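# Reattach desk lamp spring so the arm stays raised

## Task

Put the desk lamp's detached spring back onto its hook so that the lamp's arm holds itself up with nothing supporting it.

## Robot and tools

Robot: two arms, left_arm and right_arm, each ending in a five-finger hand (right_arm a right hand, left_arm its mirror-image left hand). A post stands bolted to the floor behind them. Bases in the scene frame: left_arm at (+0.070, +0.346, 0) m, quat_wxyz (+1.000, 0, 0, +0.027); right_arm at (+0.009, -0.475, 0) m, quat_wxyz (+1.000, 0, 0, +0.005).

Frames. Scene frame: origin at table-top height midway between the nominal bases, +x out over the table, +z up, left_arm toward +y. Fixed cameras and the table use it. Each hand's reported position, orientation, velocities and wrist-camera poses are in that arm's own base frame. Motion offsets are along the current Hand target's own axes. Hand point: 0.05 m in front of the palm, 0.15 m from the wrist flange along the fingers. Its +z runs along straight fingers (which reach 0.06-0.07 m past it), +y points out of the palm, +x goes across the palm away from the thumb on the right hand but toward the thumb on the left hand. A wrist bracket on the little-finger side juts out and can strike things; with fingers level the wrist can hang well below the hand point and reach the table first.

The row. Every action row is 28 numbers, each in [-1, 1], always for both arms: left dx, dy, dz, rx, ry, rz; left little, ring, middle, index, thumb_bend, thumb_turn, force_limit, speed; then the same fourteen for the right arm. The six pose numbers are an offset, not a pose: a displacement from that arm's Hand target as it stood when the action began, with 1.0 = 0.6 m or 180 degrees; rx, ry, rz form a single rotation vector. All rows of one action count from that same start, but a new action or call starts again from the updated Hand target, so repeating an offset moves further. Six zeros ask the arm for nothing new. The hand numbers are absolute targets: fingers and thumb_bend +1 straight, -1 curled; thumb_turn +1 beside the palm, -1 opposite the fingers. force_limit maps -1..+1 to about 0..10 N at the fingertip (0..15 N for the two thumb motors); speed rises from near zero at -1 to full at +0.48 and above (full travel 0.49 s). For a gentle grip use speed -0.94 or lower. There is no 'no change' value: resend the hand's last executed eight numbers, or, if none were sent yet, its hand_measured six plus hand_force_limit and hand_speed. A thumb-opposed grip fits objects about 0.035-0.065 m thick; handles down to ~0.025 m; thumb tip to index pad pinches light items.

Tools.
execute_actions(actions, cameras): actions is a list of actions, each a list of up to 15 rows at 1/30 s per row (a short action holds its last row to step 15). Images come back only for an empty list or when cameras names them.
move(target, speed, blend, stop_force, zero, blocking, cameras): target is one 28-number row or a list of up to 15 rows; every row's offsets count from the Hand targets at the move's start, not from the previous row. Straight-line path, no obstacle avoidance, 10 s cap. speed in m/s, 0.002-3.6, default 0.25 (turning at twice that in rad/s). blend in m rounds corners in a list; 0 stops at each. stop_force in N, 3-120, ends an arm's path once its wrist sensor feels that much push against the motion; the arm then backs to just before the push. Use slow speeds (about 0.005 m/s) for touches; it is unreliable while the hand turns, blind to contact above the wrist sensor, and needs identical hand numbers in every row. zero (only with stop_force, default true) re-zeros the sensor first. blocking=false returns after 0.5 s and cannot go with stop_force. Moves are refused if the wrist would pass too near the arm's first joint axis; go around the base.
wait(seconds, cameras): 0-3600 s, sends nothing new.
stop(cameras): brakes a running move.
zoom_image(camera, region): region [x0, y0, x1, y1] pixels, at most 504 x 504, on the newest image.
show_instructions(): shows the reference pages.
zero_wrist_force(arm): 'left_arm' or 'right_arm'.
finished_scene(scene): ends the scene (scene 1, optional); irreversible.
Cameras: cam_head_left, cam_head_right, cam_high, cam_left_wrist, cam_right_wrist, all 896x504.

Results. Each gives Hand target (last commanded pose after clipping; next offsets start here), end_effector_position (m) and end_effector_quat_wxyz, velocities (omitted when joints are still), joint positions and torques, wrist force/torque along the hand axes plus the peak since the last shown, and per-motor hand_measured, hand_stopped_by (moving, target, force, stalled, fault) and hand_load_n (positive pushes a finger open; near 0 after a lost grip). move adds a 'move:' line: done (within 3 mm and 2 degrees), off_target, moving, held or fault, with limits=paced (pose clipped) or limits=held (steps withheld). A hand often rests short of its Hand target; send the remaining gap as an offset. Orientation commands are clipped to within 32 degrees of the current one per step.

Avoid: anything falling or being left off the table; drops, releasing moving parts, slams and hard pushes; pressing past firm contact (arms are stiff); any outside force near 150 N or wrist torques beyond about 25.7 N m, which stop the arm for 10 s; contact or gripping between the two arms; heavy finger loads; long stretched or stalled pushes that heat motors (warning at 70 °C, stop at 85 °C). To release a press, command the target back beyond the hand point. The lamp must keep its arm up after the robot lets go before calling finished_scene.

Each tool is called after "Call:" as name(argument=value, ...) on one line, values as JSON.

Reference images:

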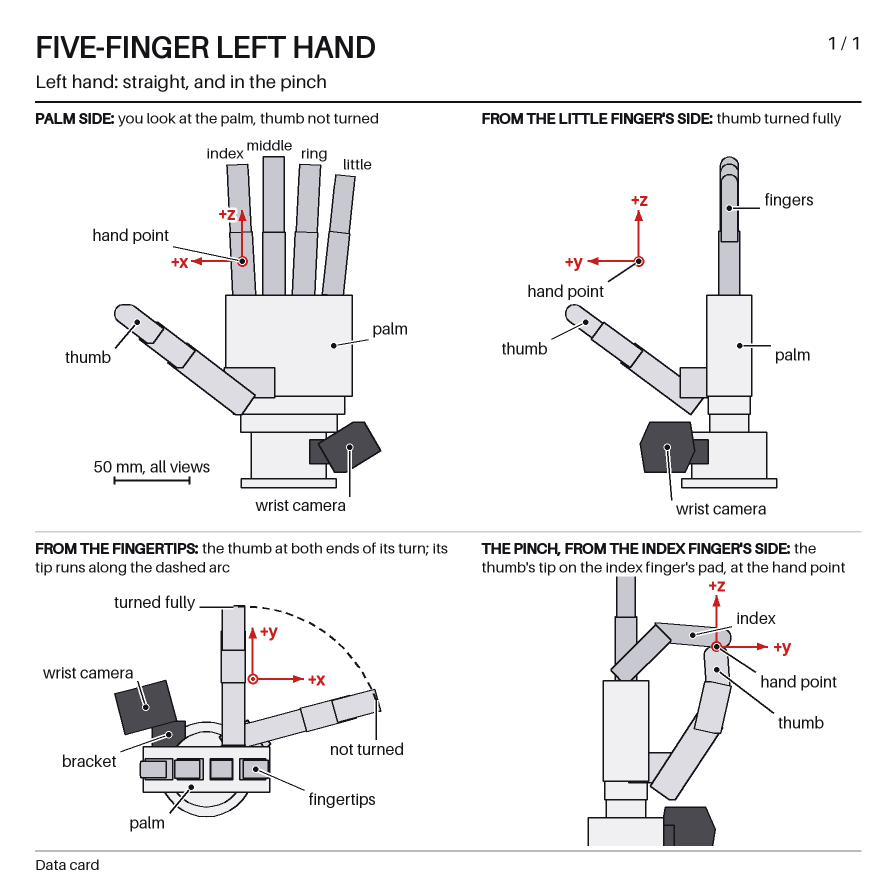

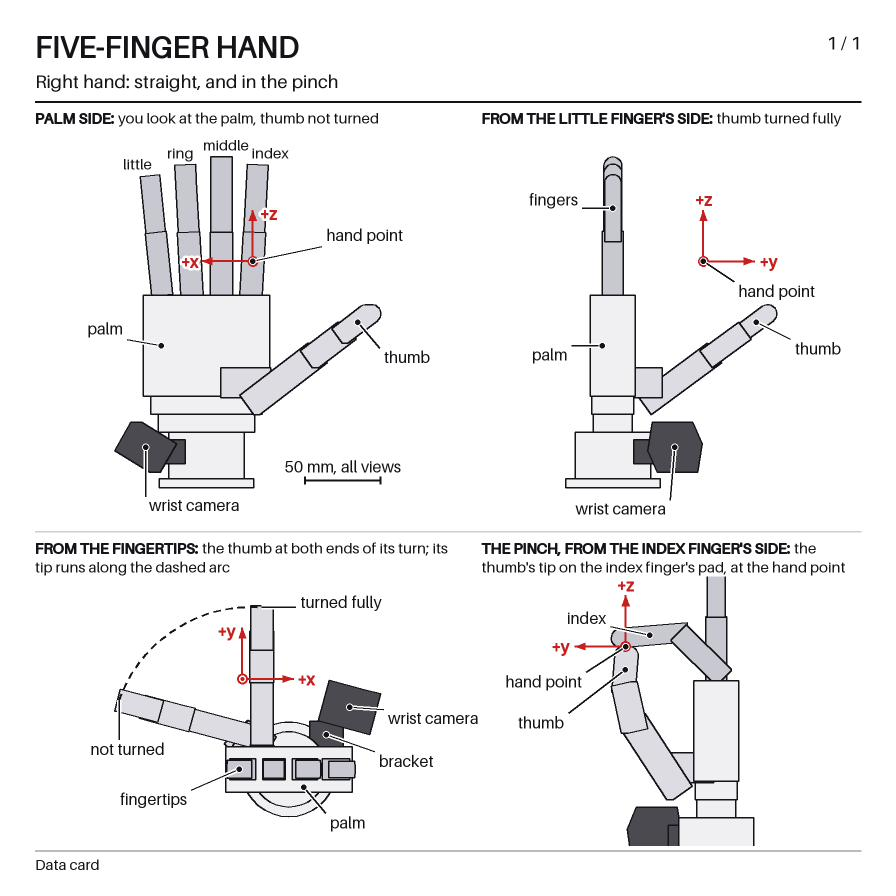

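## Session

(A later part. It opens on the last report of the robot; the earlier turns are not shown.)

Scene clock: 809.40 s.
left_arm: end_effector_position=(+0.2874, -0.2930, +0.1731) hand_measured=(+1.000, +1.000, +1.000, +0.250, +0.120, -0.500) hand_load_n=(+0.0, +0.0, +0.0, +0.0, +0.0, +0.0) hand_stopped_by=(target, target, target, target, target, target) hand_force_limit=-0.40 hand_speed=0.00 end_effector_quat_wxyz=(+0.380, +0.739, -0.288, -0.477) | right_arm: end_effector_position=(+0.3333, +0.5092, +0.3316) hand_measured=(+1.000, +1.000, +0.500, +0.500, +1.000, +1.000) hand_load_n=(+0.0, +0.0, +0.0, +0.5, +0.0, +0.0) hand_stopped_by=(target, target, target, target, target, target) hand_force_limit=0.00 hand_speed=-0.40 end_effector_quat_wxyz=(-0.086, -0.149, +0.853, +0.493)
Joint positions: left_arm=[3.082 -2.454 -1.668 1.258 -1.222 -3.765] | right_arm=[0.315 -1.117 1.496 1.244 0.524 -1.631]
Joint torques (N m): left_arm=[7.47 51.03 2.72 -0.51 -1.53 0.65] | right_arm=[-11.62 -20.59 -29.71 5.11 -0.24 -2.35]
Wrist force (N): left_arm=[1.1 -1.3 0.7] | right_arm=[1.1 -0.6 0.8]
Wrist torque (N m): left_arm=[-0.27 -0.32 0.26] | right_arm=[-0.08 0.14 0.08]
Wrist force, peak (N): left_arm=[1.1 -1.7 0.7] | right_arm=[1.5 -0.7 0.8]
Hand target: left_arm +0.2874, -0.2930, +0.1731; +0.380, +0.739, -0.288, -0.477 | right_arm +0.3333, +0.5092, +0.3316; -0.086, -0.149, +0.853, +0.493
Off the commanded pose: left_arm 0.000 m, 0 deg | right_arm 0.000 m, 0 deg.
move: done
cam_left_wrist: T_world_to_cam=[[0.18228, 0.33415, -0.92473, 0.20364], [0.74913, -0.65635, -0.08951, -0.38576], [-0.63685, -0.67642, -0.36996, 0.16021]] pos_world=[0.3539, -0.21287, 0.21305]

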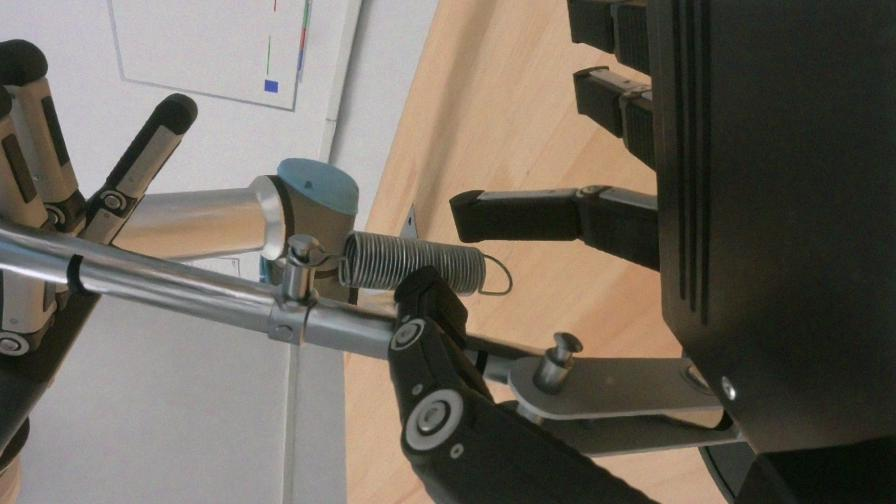

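Call:
move(target=[0,0,0,0,0,0,1,1,1,-0.1,0.12,-0.5,-0.4,-0.9,0,0,0,0,0,0,1,1,0.5,0.5,1,1,0,-0.4], speed=0.04, cameras=["cam_left_wrist"])

Call:
zoom_image(camera="cam_left_wrist", region=[280, 160, 600, 420])

Scene clock: 814.50 s.
left_arm: end_effector_position=(+0.2874, -0.2930, +0.1731) hand_measured=(+1.000, +1.000, +1.000, -0.036, +0.120, -0.500) hand_load_n=(-0.5, +0.0, +0.0, +4.0, +0.0, -1.0) hand_stopped_by=(target, target, target, force, target, target) hand_force_limit=-0.40 hand_speed=-0.90 end_effector_quat_wxyz=(+0.380, +0.739, -0.288, -0.477) | right_arm: end_effector_position=(+0.3333, +0.5092, +0.3316) hand_measured=(+1.000, +1.000, +0.500, +0.500, +1.000, +1.000) hand_load_n=(+0.0, +0.0, +0.0, +0.5, +0.0, +0.0) hand_stopped_by=(target, target, target, target, target, target) hand_force_limit=0.00 hand_speed=-0.40 end_effector_quat_wxyz=(-0.086, -0.149, +0.853, +0.493)
Joint positions: left_arm=[3.082 -2.454 -1.669 1.258 -1.222 -3.765] | right_arm=[0.315 -1.117 1.496 1.244 0.524 -1.631]
Joint torques (N m): left_arm=[6.35 54.39 2.72 -0.66 -0.57 2.05] | right_arm=[-11.36 -20.76 -29.7 5.13 -0.31 -2.23]
Wrist force (N): left_arm=[0.2 -3.3 0.3] | right_arm=[1.0 -0.6 0.7]
Wrist torque (N m): left_arm=[-0.36 -0.26 0.24] | right_arm=[-0.07 0.16 0.08]
Wrist force, peak (N): left_arm=[0.3 -3.5 0.4] | right_arm=[1.4 -0.8 1.1]
Hand target: left_arm +0.2874, -0.2930, +0.1731; +0.380, +0.739, -0.288, -0.477 | right_arm +0.3333, +0.5092, +0.3316; -0.086, -0.149, +0.853, +0.493
Off the commanded pose: left_arm 0.000 m, 0 deg | right_arm 0.000 m, 0 deg.
move: done
cam_left_wrist: T_world_to_cam=[[0.18249, 0.33398, -0.92474, 0.2035], [0.74913, -0.65639, -0.08922, -0.38577], [-0.63679, -0.67647, -0.36998, 0.16025]] pos_world=[0.3539, -0.21277, 0.21305]

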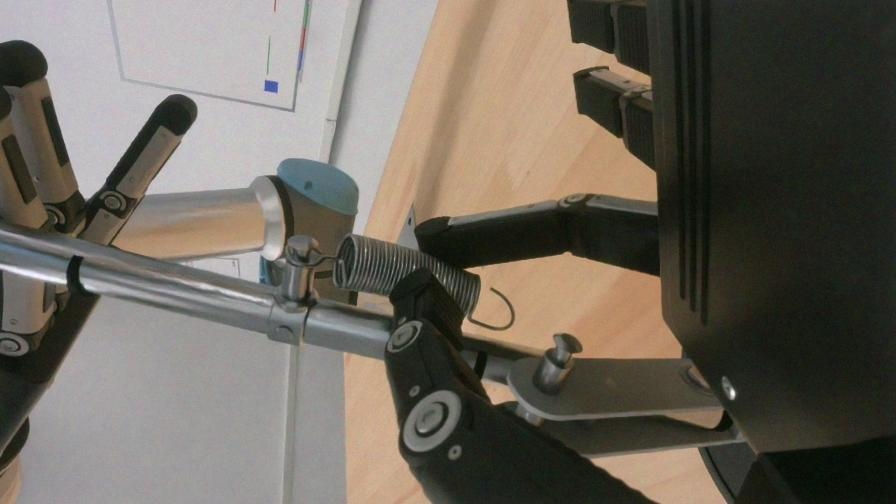

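Scaled by 1.575.

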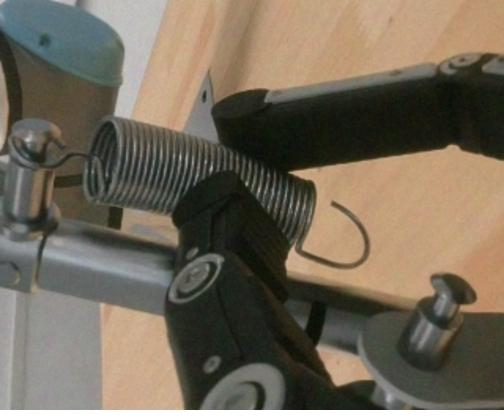

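Call:
move(target=[0,0,0,0,0,0,1,1,1,-0.2,0.12,-0.5,0.3,-0.9,0,0,0,0,0,0,1,1,0.5,0.5,1,1,0,-0.4], speed=0.04, cameras=["cam_left_wrist","cam_high"])

Call:
zoom_image(camera="cam_left_wrist", region=[280, 160, 600, 420])

Call:
zoom_image(camera="cam_high", region=[440, 140, 540, 220])

Scene clock: 821.23 s.
left_arm: end_effector_position=(+0.2874, -0.2930, +0.1731) hand_measured=(+1.000, +1.000, +1.000, -0.052, +0.120, -0.500) hand_load_n=(+0.0, +0.0, +0.0, +7.5, +0.0, -1.0) hand_stopped_by=(target, target, target, force, target, target) hand_force_limit=0.30 hand_speed=-0.90 end_effector_quat_wxyz=(+0.380, +0.739, -0.288, -0.477) | right_arm: end_effector_position=(+0.3333, +0.5092, +0.3316) hand_measured=(+1.000, +1.000, +0.500, +0.500, +1.000, +1.000) hand_load_n=(+0.5, +0.0, +0.0, +0.5, +0.0, +0.0) hand_stopped_by=(target, target, target, target, target, target) hand_force_limit=0.00 hand_speed=-0.40 end_effector_quat_wxyz=(-0.086, -0.149, +0.853, +0.493)
Joint positions: left_arm=[3.082 -2.454 -1.669 1.258 -1.222 -3.765] | right_arm=[0.315 -1.117 1.496 1.244 0.524 -1.631]
Joint torques (N m): left_arm=[2.79 54.26 3.28 -3.28 1.17 1.98] | right_arm=[-11.08 -20.93 -29.33 5.12 -0.38 -2.19]
Wrist force (N): left_arm=[0.0 -4.7 0.3] | right_arm=[0.9 -0.6 0.7]
Wrist torque (N m): left_arm=[-0.40 -0.26 0.24] | right_arm=[-0.08 0.15 0.07]
Wrist force, peak (N): left_arm=[0.1 -4.9 0.7] | right_arm=[1.5 -0.7 0.9]
Hand target: left_arm +0.2874, -0.2930, +0.1731; +0.380, +0.739, -0.288, -0.477 | right_arm +0.3333, +0.5092, +0.3316; -0.086, -0.149, +0.853, +0.493
Off the commanded pose: left_arm 0.000 m, 0 deg | right_arm 0.000 m, 0 deg.
move: done
cam_left_wrist: T_world_to_cam=[[0.18247, 0.33396, -0.92476, 0.2035], [0.74917, -0.65634, -0.0892, -0.38578], [-0.63675, -0.67652, -0.36996, 0.16021]] pos_world=[0.3539, -0.21277, 0.21305]
Images, in order (width x height): cam_high 896x504, cam_left_wrist 896x504.

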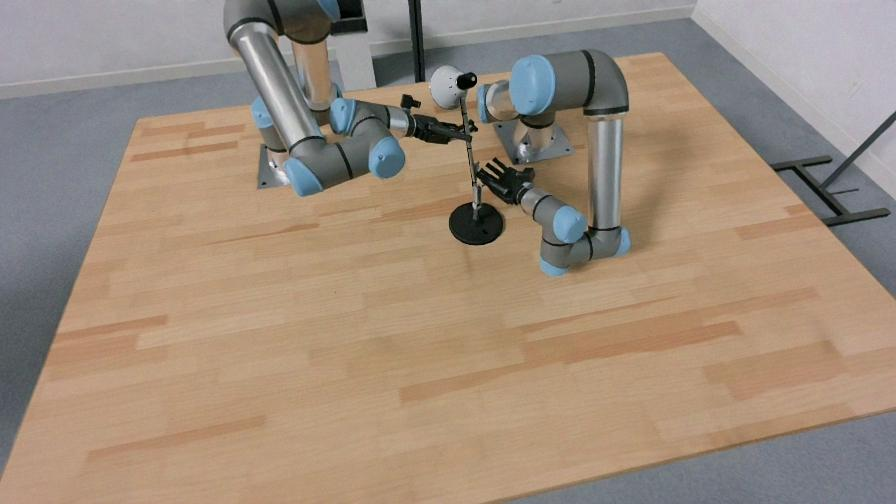

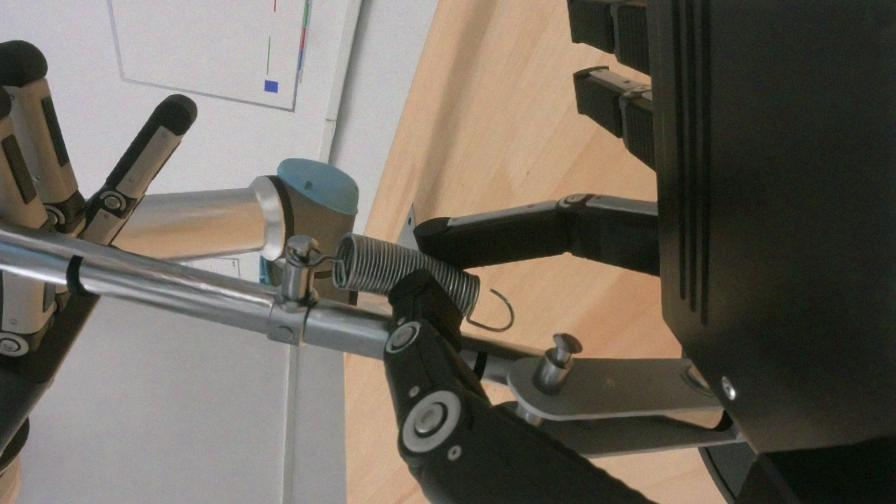

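Scaled by 1.575.

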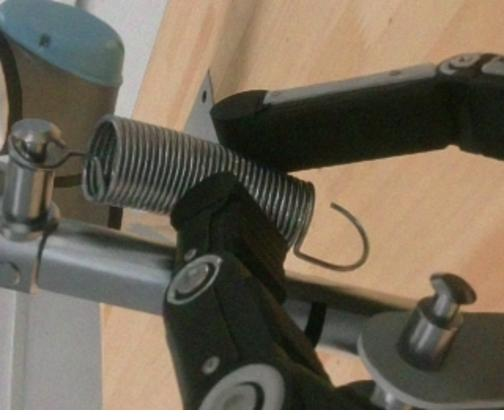

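Scaled by 5.040.

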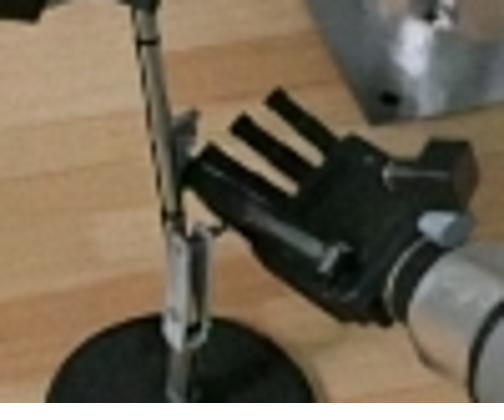

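Call:
move(target=[-0.0078,-0.0032,-0.0135,0.0674,0.0389,0,1,1,1,-0.2,0.12,-0.5,0.3,-0.9,0,0,0,0,0,0,1,1,0.5,0.5,1,1,0,-0.4], speed=0.02, cameras=["cam_left_wrist","cam_high"])

Call:
zoom_image(camera="cam_left_wrist", region=[280, 160, 600, 420])

Call:
zoom_image(camera="cam_high", region=[440, 140, 540, 220])

Scene clock: 855.53 s.
left_arm: end_effector_position=(+0.2932, -0.2859, +0.1759) hand_measured=(+1.000, +1.000, +1.000, -0.052, +0.120, -0.500) hand_load_n=(+0.0, +0.0, +0.0, +7.0, +1.5, +0.5) hand_stopped_by=(target, target, target, force, target, target) hand_force_limit=0.30 hand_speed=-0.90 end_effector_quat_wxyz=(+0.317, +0.802, -0.313, -0.397) | right_arm: end_effector_position=(+0.3333, +0.5092, +0.3316) hand_measured=(+1.000, +1.000, +0.500, +0.500, +1.000, +1.000) hand_load_n=(+0.0, +0.0, +0.5, +0.0, +0.0, +0.0) hand_stopped_by=(target, target, target, target, target, target) hand_force_limit=0.00 hand_speed=-0.40 end_effector_quat_wxyz=(-0.086, -0.149, +0.853, +0.493)
Joint positions: left_arm=[3.086 -2.34 -1.628 1.36 -1.261 -3.846] | right_arm=[0.315 -1.117 1.496 1.244 0.524 -1.631]
Joint torques (N m): left_arm=[3.31 43.42 15.5 -2.87 -0.36 -1.01] | right_arm=[-9.94 -20.46 -29.38 5.13 -0.38 -2.21]
Wrist force (N): left_arm=[3.2 -4.5 1.0] | right_arm=[0.7 -0.3 0.7]
Wrist torque (N m): left_arm=[-0.38 -0.35 0.28] | right_arm=[-0.04 0.16 0.07]
Wrist force, peak (N): left_arm=[3.7 -4.6 0.9] | right_arm=[1.3 -0.6 0.9]
Hand target: left_arm +0.2932, -0.2859, +0.1759; +0.317, +0.802, -0.313, -0.398 | right_arm +0.3333, +0.5092, +0.3316; -0.086, -0.149, +0.853, +0.493
Off the commanded pose: left_arm 0.000 m, 0 deg | right_arm 0.000 m, 0 deg.
move: done
cam_left_wrist: T_world_to_cam=[[0.38897, 0.39807, -0.83081, 0.14387], [0.75458, -0.65503, 0.03944, -0.40913], [-0.5285, -0.64225, -0.55516, 0.18034]] pos_world=[0.34807, -0.20944, 0.23578]
Images, in order (width x height): cam_high 896x504, cam_left_wrist 896x504.

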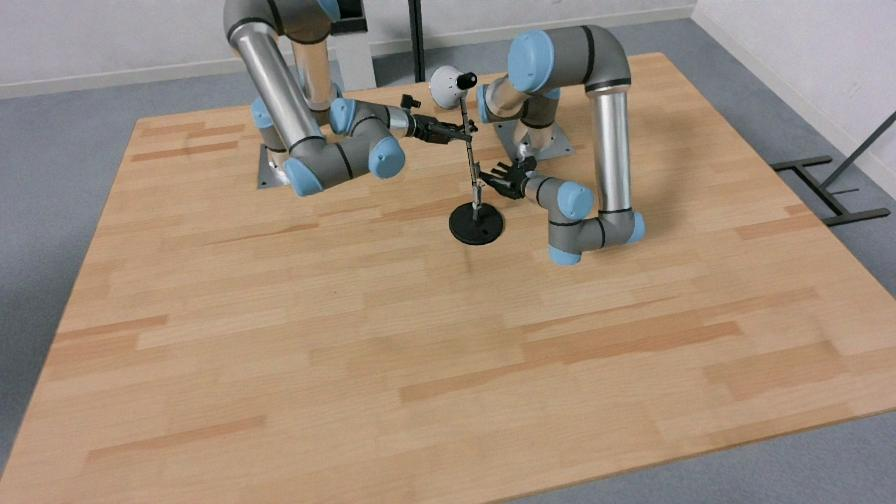

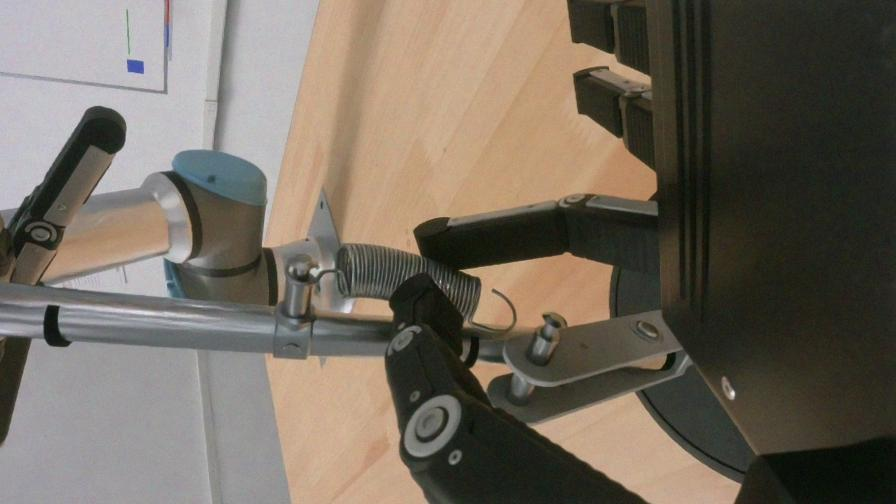

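Scaled by 1.575.

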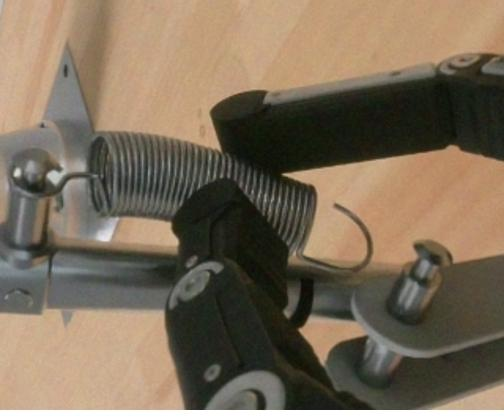

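Scaled by 5.040.

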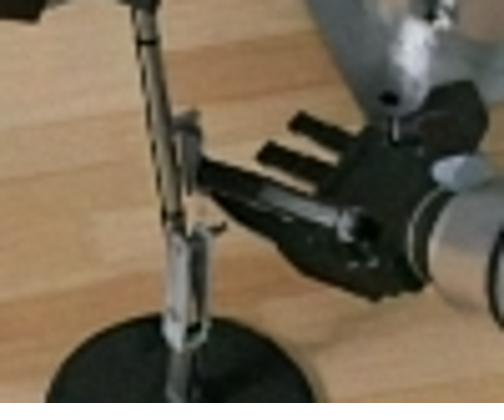

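Call:
zoom_image(camera="cam_left_wrist", region=[440, 260, 600, 380])

Scaled by 3.150.

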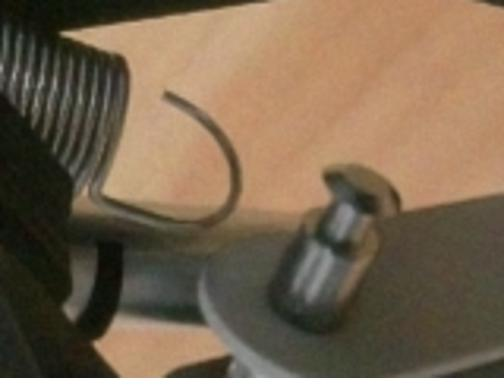

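Call:
move(target=[-0.0026,-0.0155,-0.0019,0,0,0,1,1,1,-0.2,0.12,-0.5,0.3,-0.9,0,0,0,0,0,0,1,1,0.5,0.5,1,1,0,-0.4], speed=0.015, cameras=["cam_left_wrist","cam_high"])

Call:
zoom_image(camera="cam_left_wrist", region=[280, 160, 600, 420])

Call:
zoom_image(camera="cam_left_wrist", region=[440, 260, 600, 380])

Scene clock: 909.43 s.
left_arm: end_effector_position=(+0.2958, -0.2787, +0.1700) hand_measured=(+1.000, +1.000, +1.000, -0.052, +0.122, -0.500) hand_load_n=(+0.0, +0.0, +0.0, +4.5, +4.5, -1.5) hand_stopped_by=(target, target, target, force, target, target) hand_force_limit=0.30 hand_speed=-0.90 end_effector_quat_wxyz=(+0.317, +0.802, -0.313, -0.398) | right_arm: end_effector_position=(+0.3333, +0.5092, +0.3316) hand_measured=(+1.000, +1.000, +0.500, +0.500, +1.000, +1.000) hand_load_n=(+0.0, +0.0, +0.0, +0.0, +0.0, +0.0) hand_stopped_by=(target, target, target, target, target, target) hand_force_limit=0.00 hand_speed=-0.40 end_effector_quat_wxyz=(-0.086, -0.149, +0.853, +0.493)
Joint positions: left_arm=[3.1 -2.351 -1.628 1.368 -1.273 -3.838] | right_arm=[0.315 -1.117 1.496 1.244 0.524 -1.631]
Joint torques (N m): left_arm=[-3.8 45.22 7.49 -0.77 0.06 0.94] | right_arm=[-9.38 -20.23 -29.56 5.12 -0.5 -2.32]
Wrist force (N): left_arm=[-0.8 4.3 -0.6] | right_arm=[0.7 -0.8 0.9]
Wrist torque (N m): left_arm=[0.05 -0.20 0.08] | right_arm=[-0.11 0.17 0.05]
Wrist force, peak (N): left_arm=[3.4 -4.7 1.0] | right_arm=[1.0 -0.6 1.0]
Hand target: left_arm +0.2957, -0.2788, +0.1701; +0.317, +0.802, -0.313, -0.398 | right_arm +0.3333, +0.5092, +0.3316; -0.086, -0.149, +0.853, +0.493
Off the commanded pose: left_arm 0.000 m, 0 deg | right_arm 0.000 m, 0 deg.
move: done
cam_left_wrist: T_world_to_cam=[[0.38861, 0.39802, -0.831, 0.13529], [0.7546, -0.65502, 0.03915, -0.40601], [-0.52874, -0.64228, -0.5549, 0.18302]] pos_world=[0.35057, -0.20224, 0.22988]
Images, in order (width x height): cam_high 896x504, cam_left_wrist 896x504.

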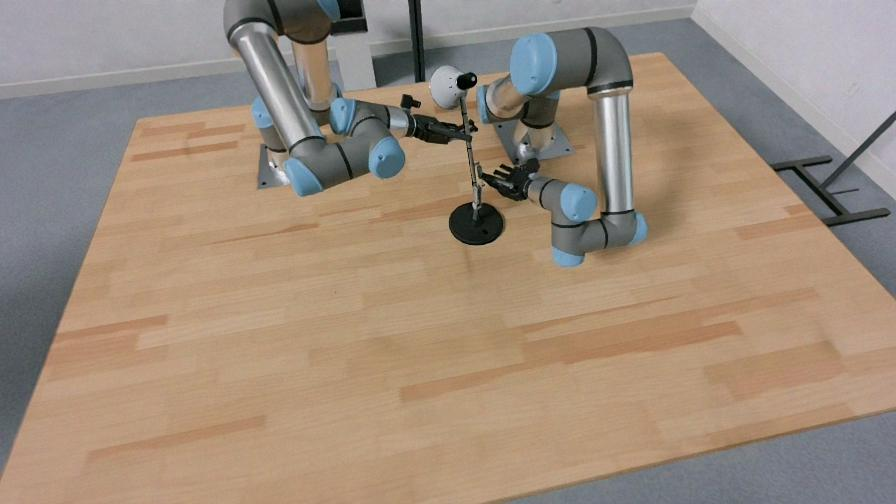

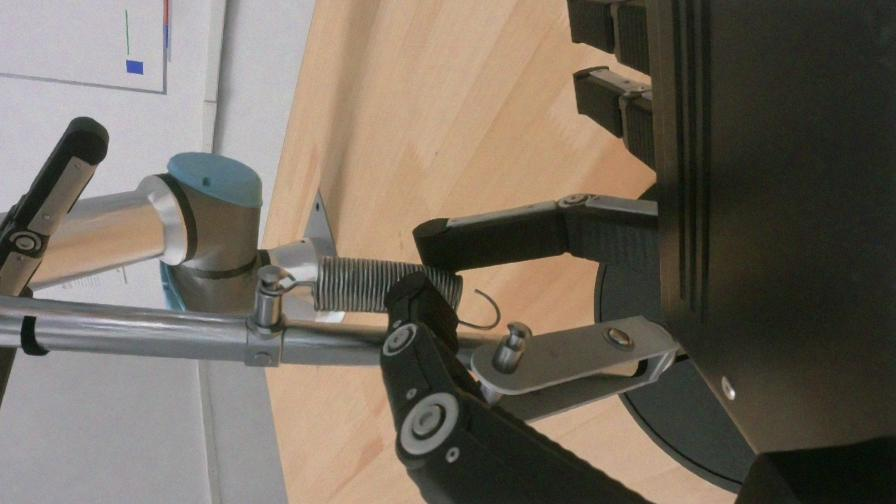

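Scaled by 1.575.

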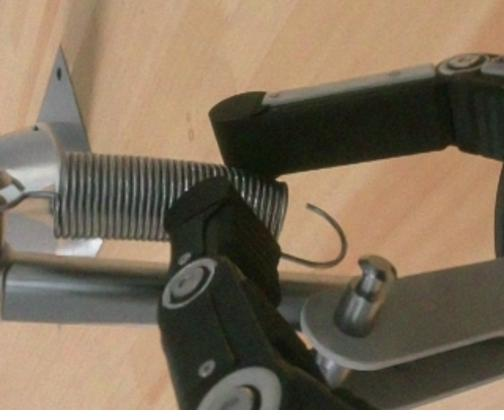

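Scaled by 3.150.

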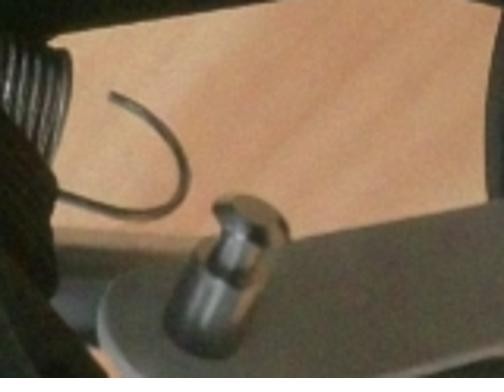

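Call:
move(target=[-0.001,0.0032,-0.0003,0,0,0,1,1,1,-0.2,0.12,-0.5,0.3,-0.9,0,0,0,0,0,0,1,1,0.5,0.5,1,1,0,-0.4], speed=0.015)

Call:
move(target=[0,0,0,0,0,0,1,1,1,-0.2,-0.15,-0.5,0.6,-0.93,0,0,0,0,0,0,1,1,0.5,0.5,1,1,0,-0.4], speed=0.015, cameras=["cam_left_wrist"])

Call:
zoom_image(camera="cam_left_wrist", region=[280, 160, 600, 420])

Scene clock: 935.77 s.
left_arm: end_effector_position=(+0.2951, -0.2795, +0.1720) hand_measured=(+1.000, +1.000, +1.000, -0.052, +0.122, -0.500) hand_load_n=(+0.0, +0.0, +0.0, +5.5, +2.5, +0.0) hand_stopped_by=(target, target, target, force, target, target) hand_force_limit=0.30 hand_speed=-0.90 end_effector_quat_wxyz=(+0.317, +0.802, -0.313, -0.398) | right_arm: end_effector_position=(+0.3333, +0.5092, +0.3316) hand_measured=(+1.000, +1.000, +0.500, +0.500, +1.000, +1.000) hand_load_n=(+0.0, +0.0, +0.0, +0.0, +0.0, +0.0) hand_stopped_by=(target, target, target, target, target, target) hand_force_limit=0.00 hand_speed=-0.40 end_effector_quat_wxyz=(-0.086, -0.149, +0.853, +0.493)
Joint positions: left_arm=[3.099 -2.347 -1.63 1.366 -1.271 -3.839] | right_arm=[0.315 -1.117 1.496 1.244 0.524 -1.631]
Joint torques (N m): left_arm=[3.43 38.42 5.43 -1.78 0.07 -0.99] | right_arm=[-9.35 -20.33 -29.42 5.09 -0.42 -2.39]
Wrist force (N): left_arm=[2.1 -2.4 0.3] | right_arm=[0.9 -0.6 0.7]
Wrist torque (N m): left_arm=[-0.30 -0.34 0.27] | right_arm=[-0.07 0.14 0.08]
Wrist force, peak (N): left_arm=[-1.2 4.8 -0.7] | right_arm=[0.9 -0.8 1.0]
Hand target: left_arm +0.2951, -0.2795, +0.1719; +0.317, +0.802, -0.313, -0.398 | right_arm +0.3333, +0.5092, +0.3316; -0.086, -0.149, +0.853, +0.493
Off the commanded pose: left_arm 0.000 m, 0 deg | right_arm 0.000 m, 0 deg.
move: done

Scene clock: 938.67 s.
left_arm: end_effector_position=(+0.2951, -0.2795, +0.1719) hand_measured=(+1.000, +1.000, +1.000, -0.054, -0.150, -0.500) hand_load_n=(+0.0, +0.0, +0.0, +0.5, +0.0, +0.0) hand_stopped_by=(target, target, target, force, target, target) hand_force_limit=0.60 hand_speed=-0.93 end_effector_quat_wxyz=(+0.317, +0.802, -0.313, -0.398) | right_arm: end_effector_position=(+0.3333, +0.5092, +0.3316) hand_measured=(+1.000, +1.000, +0.500, +0.500, +1.000, +1.000) hand_load_n=(+0.0, +0.0, +0.0, +0.5, +0.0, +0.0) hand_stopped_by=(target, target, target, target, target, target) hand_force_limit=0.00 hand_speed=-0.40 end_effector_quat_wxyz=(-0.086, -0.149, +0.853, +0.493)
Joint positions: left_arm=[3.099 -2.347 -1.63 1.366 -1.271 -3.839] | right_arm=[0.315 -1.117 1.496 1.244 0.524 -1.631]
Joint torques (N m): left_arm=[6.22 37.4 8.92 -1.28 -0.88 0.9] | right_arm=[-9.46 -19.82 -29.46 5.16 -0.48 -2.23]
Wrist force (N): left_arm=[1.6 -1.0 0.3] | right_arm=[0.7 -0.6 0.8]
Wrist torque (N m): left_arm=[-0.19 -0.31 0.24] | right_arm=[-0.06 0.17 0.06]
Wrist force, peak (N): left_arm=[-1.0 5.0 -0.7] | right_arm=[0.9 -0.7 1.1]
Hand target: left_arm +0.2951, -0.2795, +0.1719; +0.317, +0.802, -0.313, -0.398 | right_arm +0.3333, +0.5092, +0.3316; -0.086, -0.149, +0.853, +0.493
Off the commanded pose: left_arm 0.000 m, 0 deg | right_arm 0.000 m, 0 deg.
move: done
cam_left_wrist: T_world_to_cam=[[0.38861, 0.39802, -0.831, 0.13742], [0.7546, -0.65502, 0.03915, -0.40616], [-0.52874, -0.64228, -0.5549, 0.18324]] pos_world=[0.34997, -0.20304, 0.23178]

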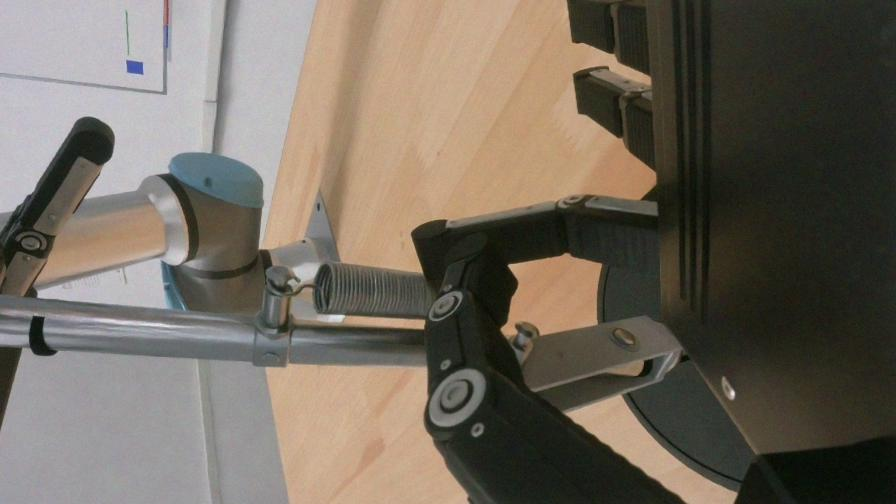

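Scaled by 1.575.

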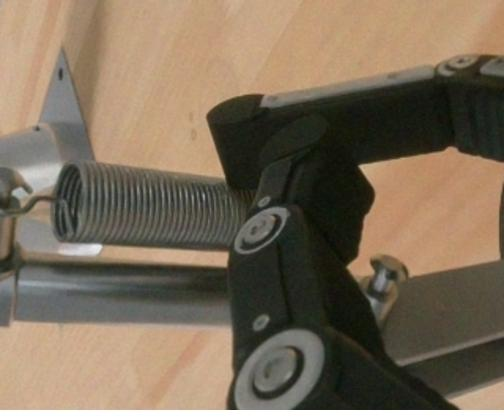

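Call:
move(target=[0,0,0,0,0,0,1,1,1,0.25,-0.15,-0.5,0.3,-0.5,0,0,0,0,0,0,1,1,0.5,0.5,1,1,0,-0.4], speed=0.015, cameras=["cam_left_wrist"])

Scene clock: 959.93 s.
left_arm: end_effector_position=(+0.2951, -0.2795, +0.1719) hand_measured=(+1.000, +1.000, +1.000, +0.250, -0.150, -0.500) hand_load_n=(+0.0, +0.0, +0.0, +0.0, +0.0, +0.0) hand_stopped_by=(target, target, target, target, target, target) hand_force_limit=0.30 hand_speed=-0.50 end_effector_quat_wxyz=(+0.317, +0.802, -0.313, -0.398) | right_arm: end_effector_position=(+0.3333, +0.5092, +0.3316) hand_measured=(+1.000, +1.000, +0.500, +0.500, +1.000, +1.000) hand_load_n=(+0.0, +0.0, +0.0, +0.5, +0.0, +0.0) hand_stopped_by=(target, target, target, target, target, target) hand_force_limit=0.00 hand_speed=-0.40 end_effector_quat_wxyz=(-0.086, -0.149, +0.853, +0.493)
Joint positions: left_arm=[3.099 -2.347 -1.63 1.366 -1.271 -3.839] | right_arm=[0.315 -1.117 1.496 1.244 0.524 -1.631]
Joint torques (N m): left_arm=[6.4 41.22 12.76 -1.29 -0.84 -1.07] | right_arm=[-8.55 -20.39 -29.64 5.08 -0.43 -2.22]
Wrist force (N): left_arm=[1.5 -1.6 0.1] | right_arm=[0.8 -0.6 0.6]
Wrist torque (N m): left_arm=[-0.27 -0.30 0.26] | right_arm=[-0.06 0.15 0.07]
Wrist force, peak (N): left_arm=[1.6 -1.5 0.1] | right_arm=[1.1 -0.8 0.7]
Hand target: left_arm +0.2951, -0.2795, +0.1719; +0.317, +0.802, -0.313, -0.398 | right_arm +0.3333, +0.5092, +0.3316; -0.086, -0.149, +0.853, +0.493
Off the commanded pose: left_arm 0.000 m, 0 deg | right_arm 0.000 m, 0 deg.
move: done
cam_left_wrist: T_world_to_cam=[[0.38861, 0.39802, -0.831, 0.13742], [0.7546, -0.65502, 0.03915, -0.40616], [-0.52874, -0.64228, -0.5549, 0.18324]] pos_world=[0.34997, -0.20304, 0.23178]

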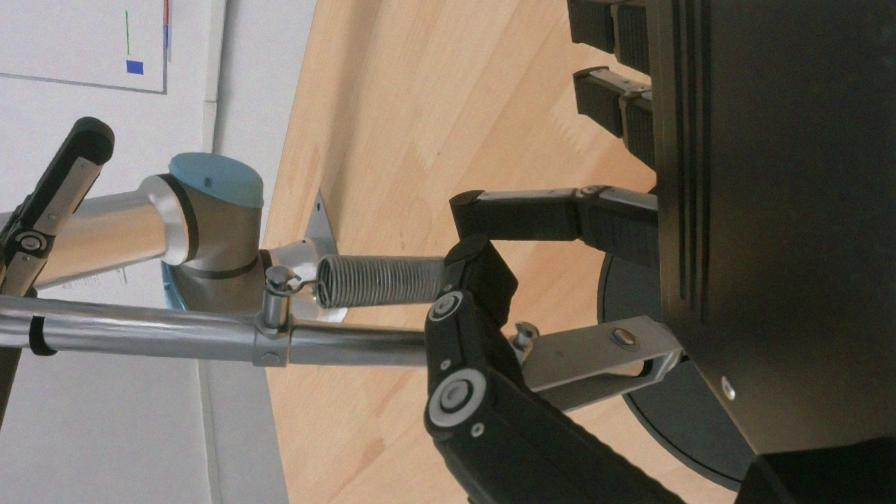

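Call:
move(target=[[-0.0505,-0.0292,0,0,0,0,1,1,1,0.25,-0.15,-0.5,0.3,-0.5,0,0,0,0,0,0,1,1,0.5,0.5,1,1,0,-0.4],[-0.0505,-0.0292,0,0,0,0,1,1,1,0.25,0.12,-0.5,0.3,-0.5,0,0,0,0,0,0,1,1,0.5,0.5,1,1,0,-0.4]], speed=0.05, cameras=["cam_left_wrist"])

Scene clock: 974.27 s.
left_arm: end_effector_position=(+0.2847, -0.2461, +0.1720) hand_measured=(+1.000, +1.000, +1.000, +0.250, +0.120, -0.500) hand_load_n=(+0.0, +0.0, +0.0, +0.0, +0.0, +0.0) hand_stopped_by=(target, target, target, target, target, target) hand_force_limit=0.30 hand_speed=-0.50 end_effector_quat_wxyz=(+0.317, +0.802, -0.313, -0.398) | right_arm: end_effector_position=(+0.3333, +0.5092, +0.3316) hand_measured=(+1.000, +1.000, +0.500, +0.500, +1.000, +1.000) hand_load_n=(+0.0, +0.0, +0.0, +0.0, +0.0, -0.5) hand_stopped_by=(target, target, target, target, target, target) hand_force_limit=0.00 hand_speed=-0.40 end_effector_quat_wxyz=(-0.086, -0.149, +0.853, +0.493)
Joint positions: left_arm=[3.165 -2.316 -1.697 1.393 -1.329 -3.805] | right_arm=[0.315 -1.117 1.496 1.244 0.524 -1.631]
Joint torques (N m): left_arm=[-6.22 34.18 17.9 -3.93 0.76 -2.16] | right_arm=[-6.07 -20.25 -29.32 4.95 -0.69 -2.26]
Wrist force (N): left_arm=[1.4 -1.4 0.6] | right_arm=[0.9 -0.5 0.6]
Wrist torque (N m): left_arm=[-0.30 -0.25 0.19] | right_arm=[-0.05 0.14 0.08]
Wrist force, peak (N): left_arm=[1.7 -1.5 0.5] | right_arm=[1.0 -0.8 1.0]
Hand target: left_arm +0.2847, -0.2461, +0.1719; +0.317, +0.802, -0.313, -0.398 | right_arm +0.3333, +0.5092, +0.3316; -0.086, -0.149, +0.853, +0.493
Off the commanded pose: left_arm 0.000 m, 0 deg | right_arm 0.000 m, 0 deg.
move: done
cam_left_wrist: T_world_to_cam=[[0.38865, 0.39794, -0.83102, 0.12823], [0.7546, -0.65501, 0.03925, -0.37646], [-0.5287, -0.64234, -0.55486, 0.19922]] pos_world=[0.33957, -0.16964, 0.23188]

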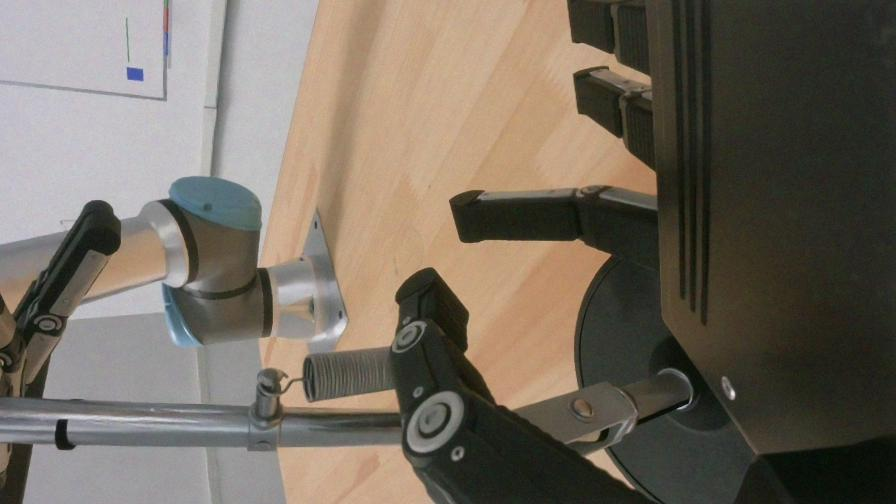

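Call:
move(target=[0.0185,0.0187,0.0177,-0.0674,-0.0389,0,1,1,1,0.25,0.12,-0.5,0.3,-0.5,0,0,0,0,0,0,1,1,0.5,0.5,1,1,0,-0.4], speed=0.06)

Call:
move(target=[0.0433,0.025,0,0,0,0,1,1,1,0.25,0.12,-0.5,0.3,-0.5,0,0,0,0,0,0,1,1,0.5,0.5,1,1,0,-0.4], speed=0.04, cameras=["cam_left_wrist"])

Call:
zoom_image(camera="cam_left_wrist", region=[280, 160, 600, 420])

Scene clock: 984.63 s.
left_arm: end_effector_position=(+0.2784, -0.2640, +0.1705) hand_measured=(+1.000, +1.000, +1.000, +0.250, +0.120, -0.500) hand_load_n=(+0.0, +0.0, +0.0, +0.0, +0.0, +0.0) hand_stopped_by=(target, target, target, target, target, target) hand_force_limit=0.30 hand_speed=-0.50 end_effector_quat_wxyz=(+0.380, +0.739, -0.288, -0.477) | right_arm: end_effector_position=(+0.3333, +0.5092, +0.3316) hand_measured=(+1.000, +1.000, +0.500, +0.500, +1.000, +1.000) hand_load_n=(+0.0, +0.0, +0.0, +0.0, +0.0, +0.0) hand_stopped_by=(target, target, target, target, target, target) hand_force_limit=0.00 hand_speed=-0.40 end_effector_quat_wxyz=(-0.086, -0.149, +0.853, +0.493)
Joint positions: left_arm=[3.138 -2.437 -1.726 1.293 -1.276 -3.748] | right_arm=[0.315 -1.117 1.496 1.244 0.524 -1.631]
Joint torques (N m): left_arm=[6.05 53.28 13.67 -0.43 -1.01 -1.49] | right_arm=[-4.73 -20.48 -28.85 4.94 -0.8 -2.24]
Wrist force (N): left_arm=[1.2 -1.5 0.8] | right_arm=[0.8 -0.5 0.9]
Wrist torque (N m): left_arm=[-0.33 -0.29 0.15] | right_arm=[-0.07 0.14 0.07]
Wrist force, peak (N): left_arm=[1.4 -2.0 0.7] | right_arm=[1.2 -0.7 0.8]
Hand target: left_arm +0.2784, -0.2640, +0.1704; +0.380, +0.739, -0.288, -0.477 | right_arm +0.3333, +0.5092, +0.3316; -0.086, -0.149, +0.853, +0.493
Off the commanded pose: left_arm 0.000 m, 0 deg | right_arm 0.000 m, 0 deg.
move: done

Scene clock: 985.67 s.
left_arm: end_effector_position=(+0.2874, -0.2927, +0.1703) hand_measured=(+1.000, +1.000, +1.000, +0.250, +0.120, -0.500) hand_load_n=(+0.0, +0.0, +0.0, +0.5, -0.5, +0.0) hand_stopped_by=(target, target, target, target, target, target) hand_force_limit=0.30 hand_speed=-0.50 end_effector_quat_wxyz=(+0.380, +0.739, -0.288, -0.477) | right_arm: end_effector_position=(+0.3333, +0.5092, +0.3316) hand_measured=(+1.000, +1.000, +0.500, +0.500, +1.000, +1.000) hand_load_n=(+0.0, +0.0, +0.0, +0.0, +0.0, +0.0) hand_stopped_by=(target, target, target, target, target, target) hand_force_limit=0.00 hand_speed=-0.40 end_effector_quat_wxyz=(-0.086, -0.149, +0.853, +0.493)
Joint positions: left_arm=[3.082 -2.46 -1.668 1.263 -1.223 -3.765] | right_arm=[0.315 -1.117 1.496 1.244 0.524 -1.631]
Joint torques (N m): left_arm=[6.59 52.11 1.84 -0.33 -1.37 0.83] | right_arm=[-5.17 -20.41 -29.18 5.02 -0.8 -2.19]
Wrist force (N): left_arm=[1.2 -1.5 0.9] | right_arm=[0.7 -0.6 0.8]
Wrist torque (N m): left_arm=[-0.32 -0.33 0.27] | right_arm=[-0.08 0.16 0.06]
Wrist force, peak (N): left_arm=[1.7 -1.7 0.8] | right_arm=[0.9 -0.8 0.8]
Hand target: left_arm +0.2874, -0.2926, +0.1704; +0.380, +0.739, -0.288, -0.477 | right_arm +0.3333, +0.5092, +0.3316; -0.086, -0.149, +0.853, +0.493
Off the commanded pose: left_arm 0.000 m, 0 deg | right_arm 0.000 m, 0 deg.
move: done
cam_left_wrist: T_world_to_cam=[[0.18228, 0.33415, -0.92473, 0.20092], [0.74913, -0.65635, -0.08951, -0.38575], [-0.63685, -0.67642, -0.36996, 0.15944]] pos_world=[0.3539, -0.21247, 0.21025]

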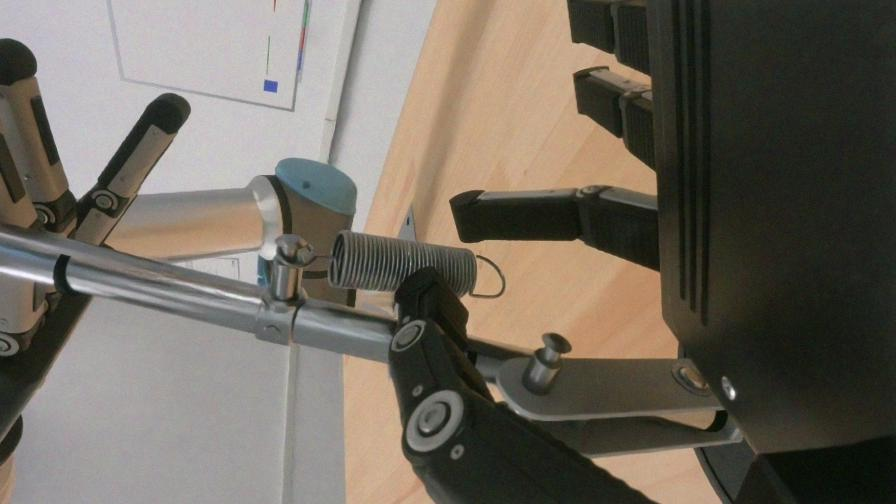

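Scaled by 1.575.

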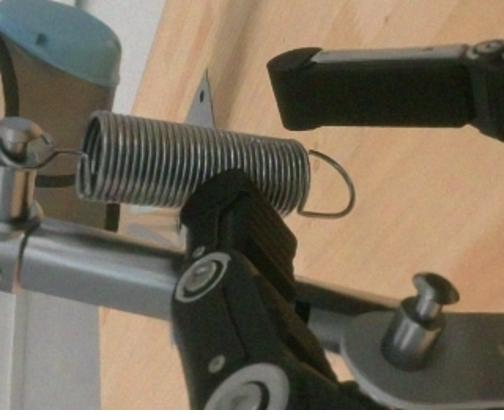

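Call:
move(target=[0,0,0,0,0,0,1,1,1,0.25,0.02,-0.5,0.3,-0.8,0,0,0,0,0,0,1,1,0.5,0.5,1,1,0,-0.4], speed=0.04)

Call:
move(target=[0,0,0,0,0,0,1,1,1,-0.3,0.02,-0.5,0.95,-0.93,0,0,0,0,0,0,1,1,0.5,0.5,1,1,0,-0.4], speed=0.04, cameras=["cam_left_wrist"])

Call:
zoom_image(camera="cam_left_wrist", region=[280, 160, 600, 420])

Scene clock: 988.83 s.
left_arm: end_effector_position=(+0.2874, -0.2926, +0.1704) hand_measured=(+1.000, +1.000, +1.000, +0.250, +0.020, -0.500) hand_load_n=(+0.0, +0.0, +0.0, +0.0, +0.0, +0.0) hand_stopped_by=(target, target, target, target, target, target) hand_force_limit=0.30 hand_speed=-0.80 end_effector_quat_wxyz=(+0.380, +0.739, -0.288, -0.477) | right_arm: end_effector_position=(+0.3333, +0.5092, +0.3316) hand_measured=(+1.000, +1.000, +0.500, +0.500, +1.000, +1.000) hand_load_n=(+0.0, +0.0, +0.0, +0.5, +0.0, +0.0) hand_stopped_by=(target, target, target, target, target, target) hand_force_limit=0.00 hand_speed=-0.40 end_effector_quat_wxyz=(-0.086, -0.149, +0.853, +0.493)
Joint positions: left_arm=[3.083 -2.459 -1.668 1.263 -1.223 -3.764] | right_arm=[0.315 -1.117 1.496 1.244 0.524 -1.631]
Joint torques (N m): left_arm=[7.1 54.77 2.17 -0.28 -0.96 2] | right_arm=[-5.03 -20.24 -28.82 4.86 -0.82 -2.35]
Wrist force (N): left_arm=[1.3 -1.2 0.4] | right_arm=[0.8 -0.6 0.8]
Wrist torque (N m): left_arm=[-0.24 -0.36 0.26] | right_arm=[-0.08 0.14 0.07]
Wrist force, peak (N): left_arm=[1.6 -1.4 0.5] | right_arm=[1.1 -0.6 0.9]
Hand target: left_arm +0.2874, -0.2926, +0.1704; +0.380, +0.739, -0.288, -0.477 | right_arm +0.3333, +0.5092, +0.3316; -0.086, -0.149, +0.853, +0.493
Off the commanded pose: left_arm 0.000 m, 0 deg | right_arm 0.000 m, 0 deg.
move: done

Scene clock: 990.57 s.
left_arm: end_effector_position=(+0.2874, -0.2926, +0.1703) hand_measured=(+1.000, +1.000, +1.000, -0.036, +0.020, -0.500) hand_load_n=(+0.0, +0.0, +0.0, +10.0, +3.0, +1.0) hand_stopped_by=(target, target, target, force, target, target) hand_force_limit=0.95 hand_speed=-0.93 end_effector_quat_wxyz=(+0.380, +0.739, -0.288, -0.477) | right_arm: end_effector_position=(+0.3333, +0.5092, +0.3316) hand_measured=(+1.000, +1.000, +0.500, +0.500, +1.000, +1.000) hand_load_n=(+0.0, +0.0, +0.0, +0.0, +0.0, +0.0) hand_stopped_by=(target, target, target, target, target, target) hand_force_limit=0.00 hand_speed=-0.40 end_effector_quat_wxyz=(-0.086, -0.149, +0.853, +0.493)
Joint positions: left_arm=[3.083 -2.459 -1.668 1.263 -1.223 -3.764] | right_arm=[0.315 -1.117 1.496 1.244 0.524 -1.631]
Joint torques (N m): left_arm=[7.24 53.7 2.01 -1.14 -0.87 2.02] | right_arm=[-4.39 -20.6 -29.14 4.85 -0.91 -2.24]
Wrist force (N): left_arm=[3.1 -3.9 1.1] | right_arm=[0.6 -0.7 0.6]
Wrist torque (N m): left_arm=[-0.39 -0.45 0.30] | right_arm=[-0.08 0.16 0.06]
Wrist force, peak (N): left_arm=[3.2 -4.0 1.3] | right_arm=[0.9 -0.7 1.0]
Hand target: left_arm +0.2874, -0.2926, +0.1704; +0.380, +0.739, -0.288, -0.477 | right_arm +0.3333, +0.5092, +0.3316; -0.086, -0.149, +0.853, +0.493
Off the commanded pose: left_arm 0.000 m, 0 deg | right_arm 0.000 m, 0 deg.
move: done
cam_left_wrist: T_world_to_cam=[[0.18247, 0.33396, -0.92476, 0.20092], [0.74917, -0.65634, -0.0892, -0.38575], [-0.63675, -0.67652, -0.36996, 0.15935]] pos_world=[0.3538, -0.21247, 0.21035]

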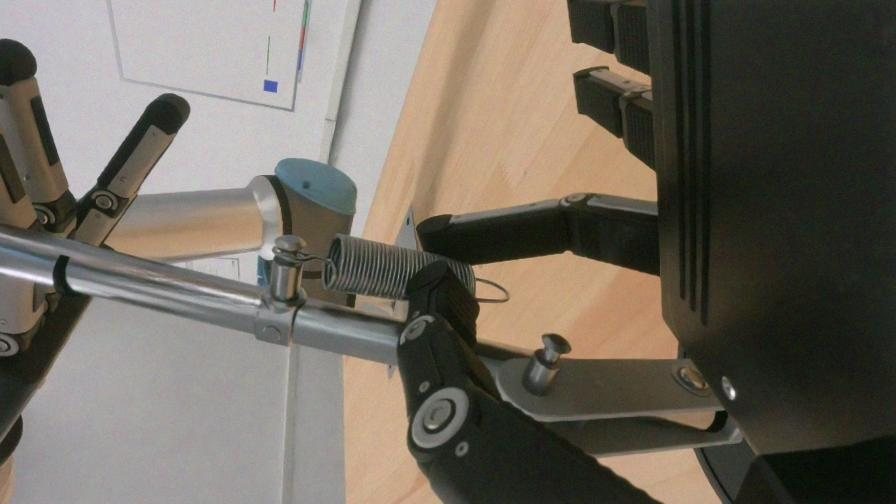

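Scaled by 1.575.

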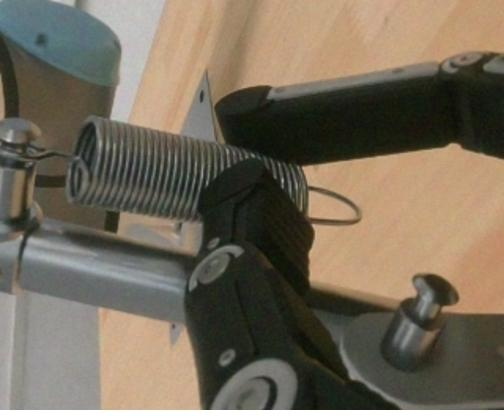

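Call:
zoom_image(camera="cam_left_wrist", region=[440, 250, 540, 330])

Scaled by 5.040.

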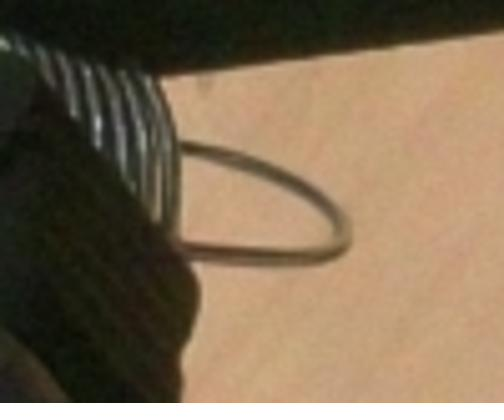

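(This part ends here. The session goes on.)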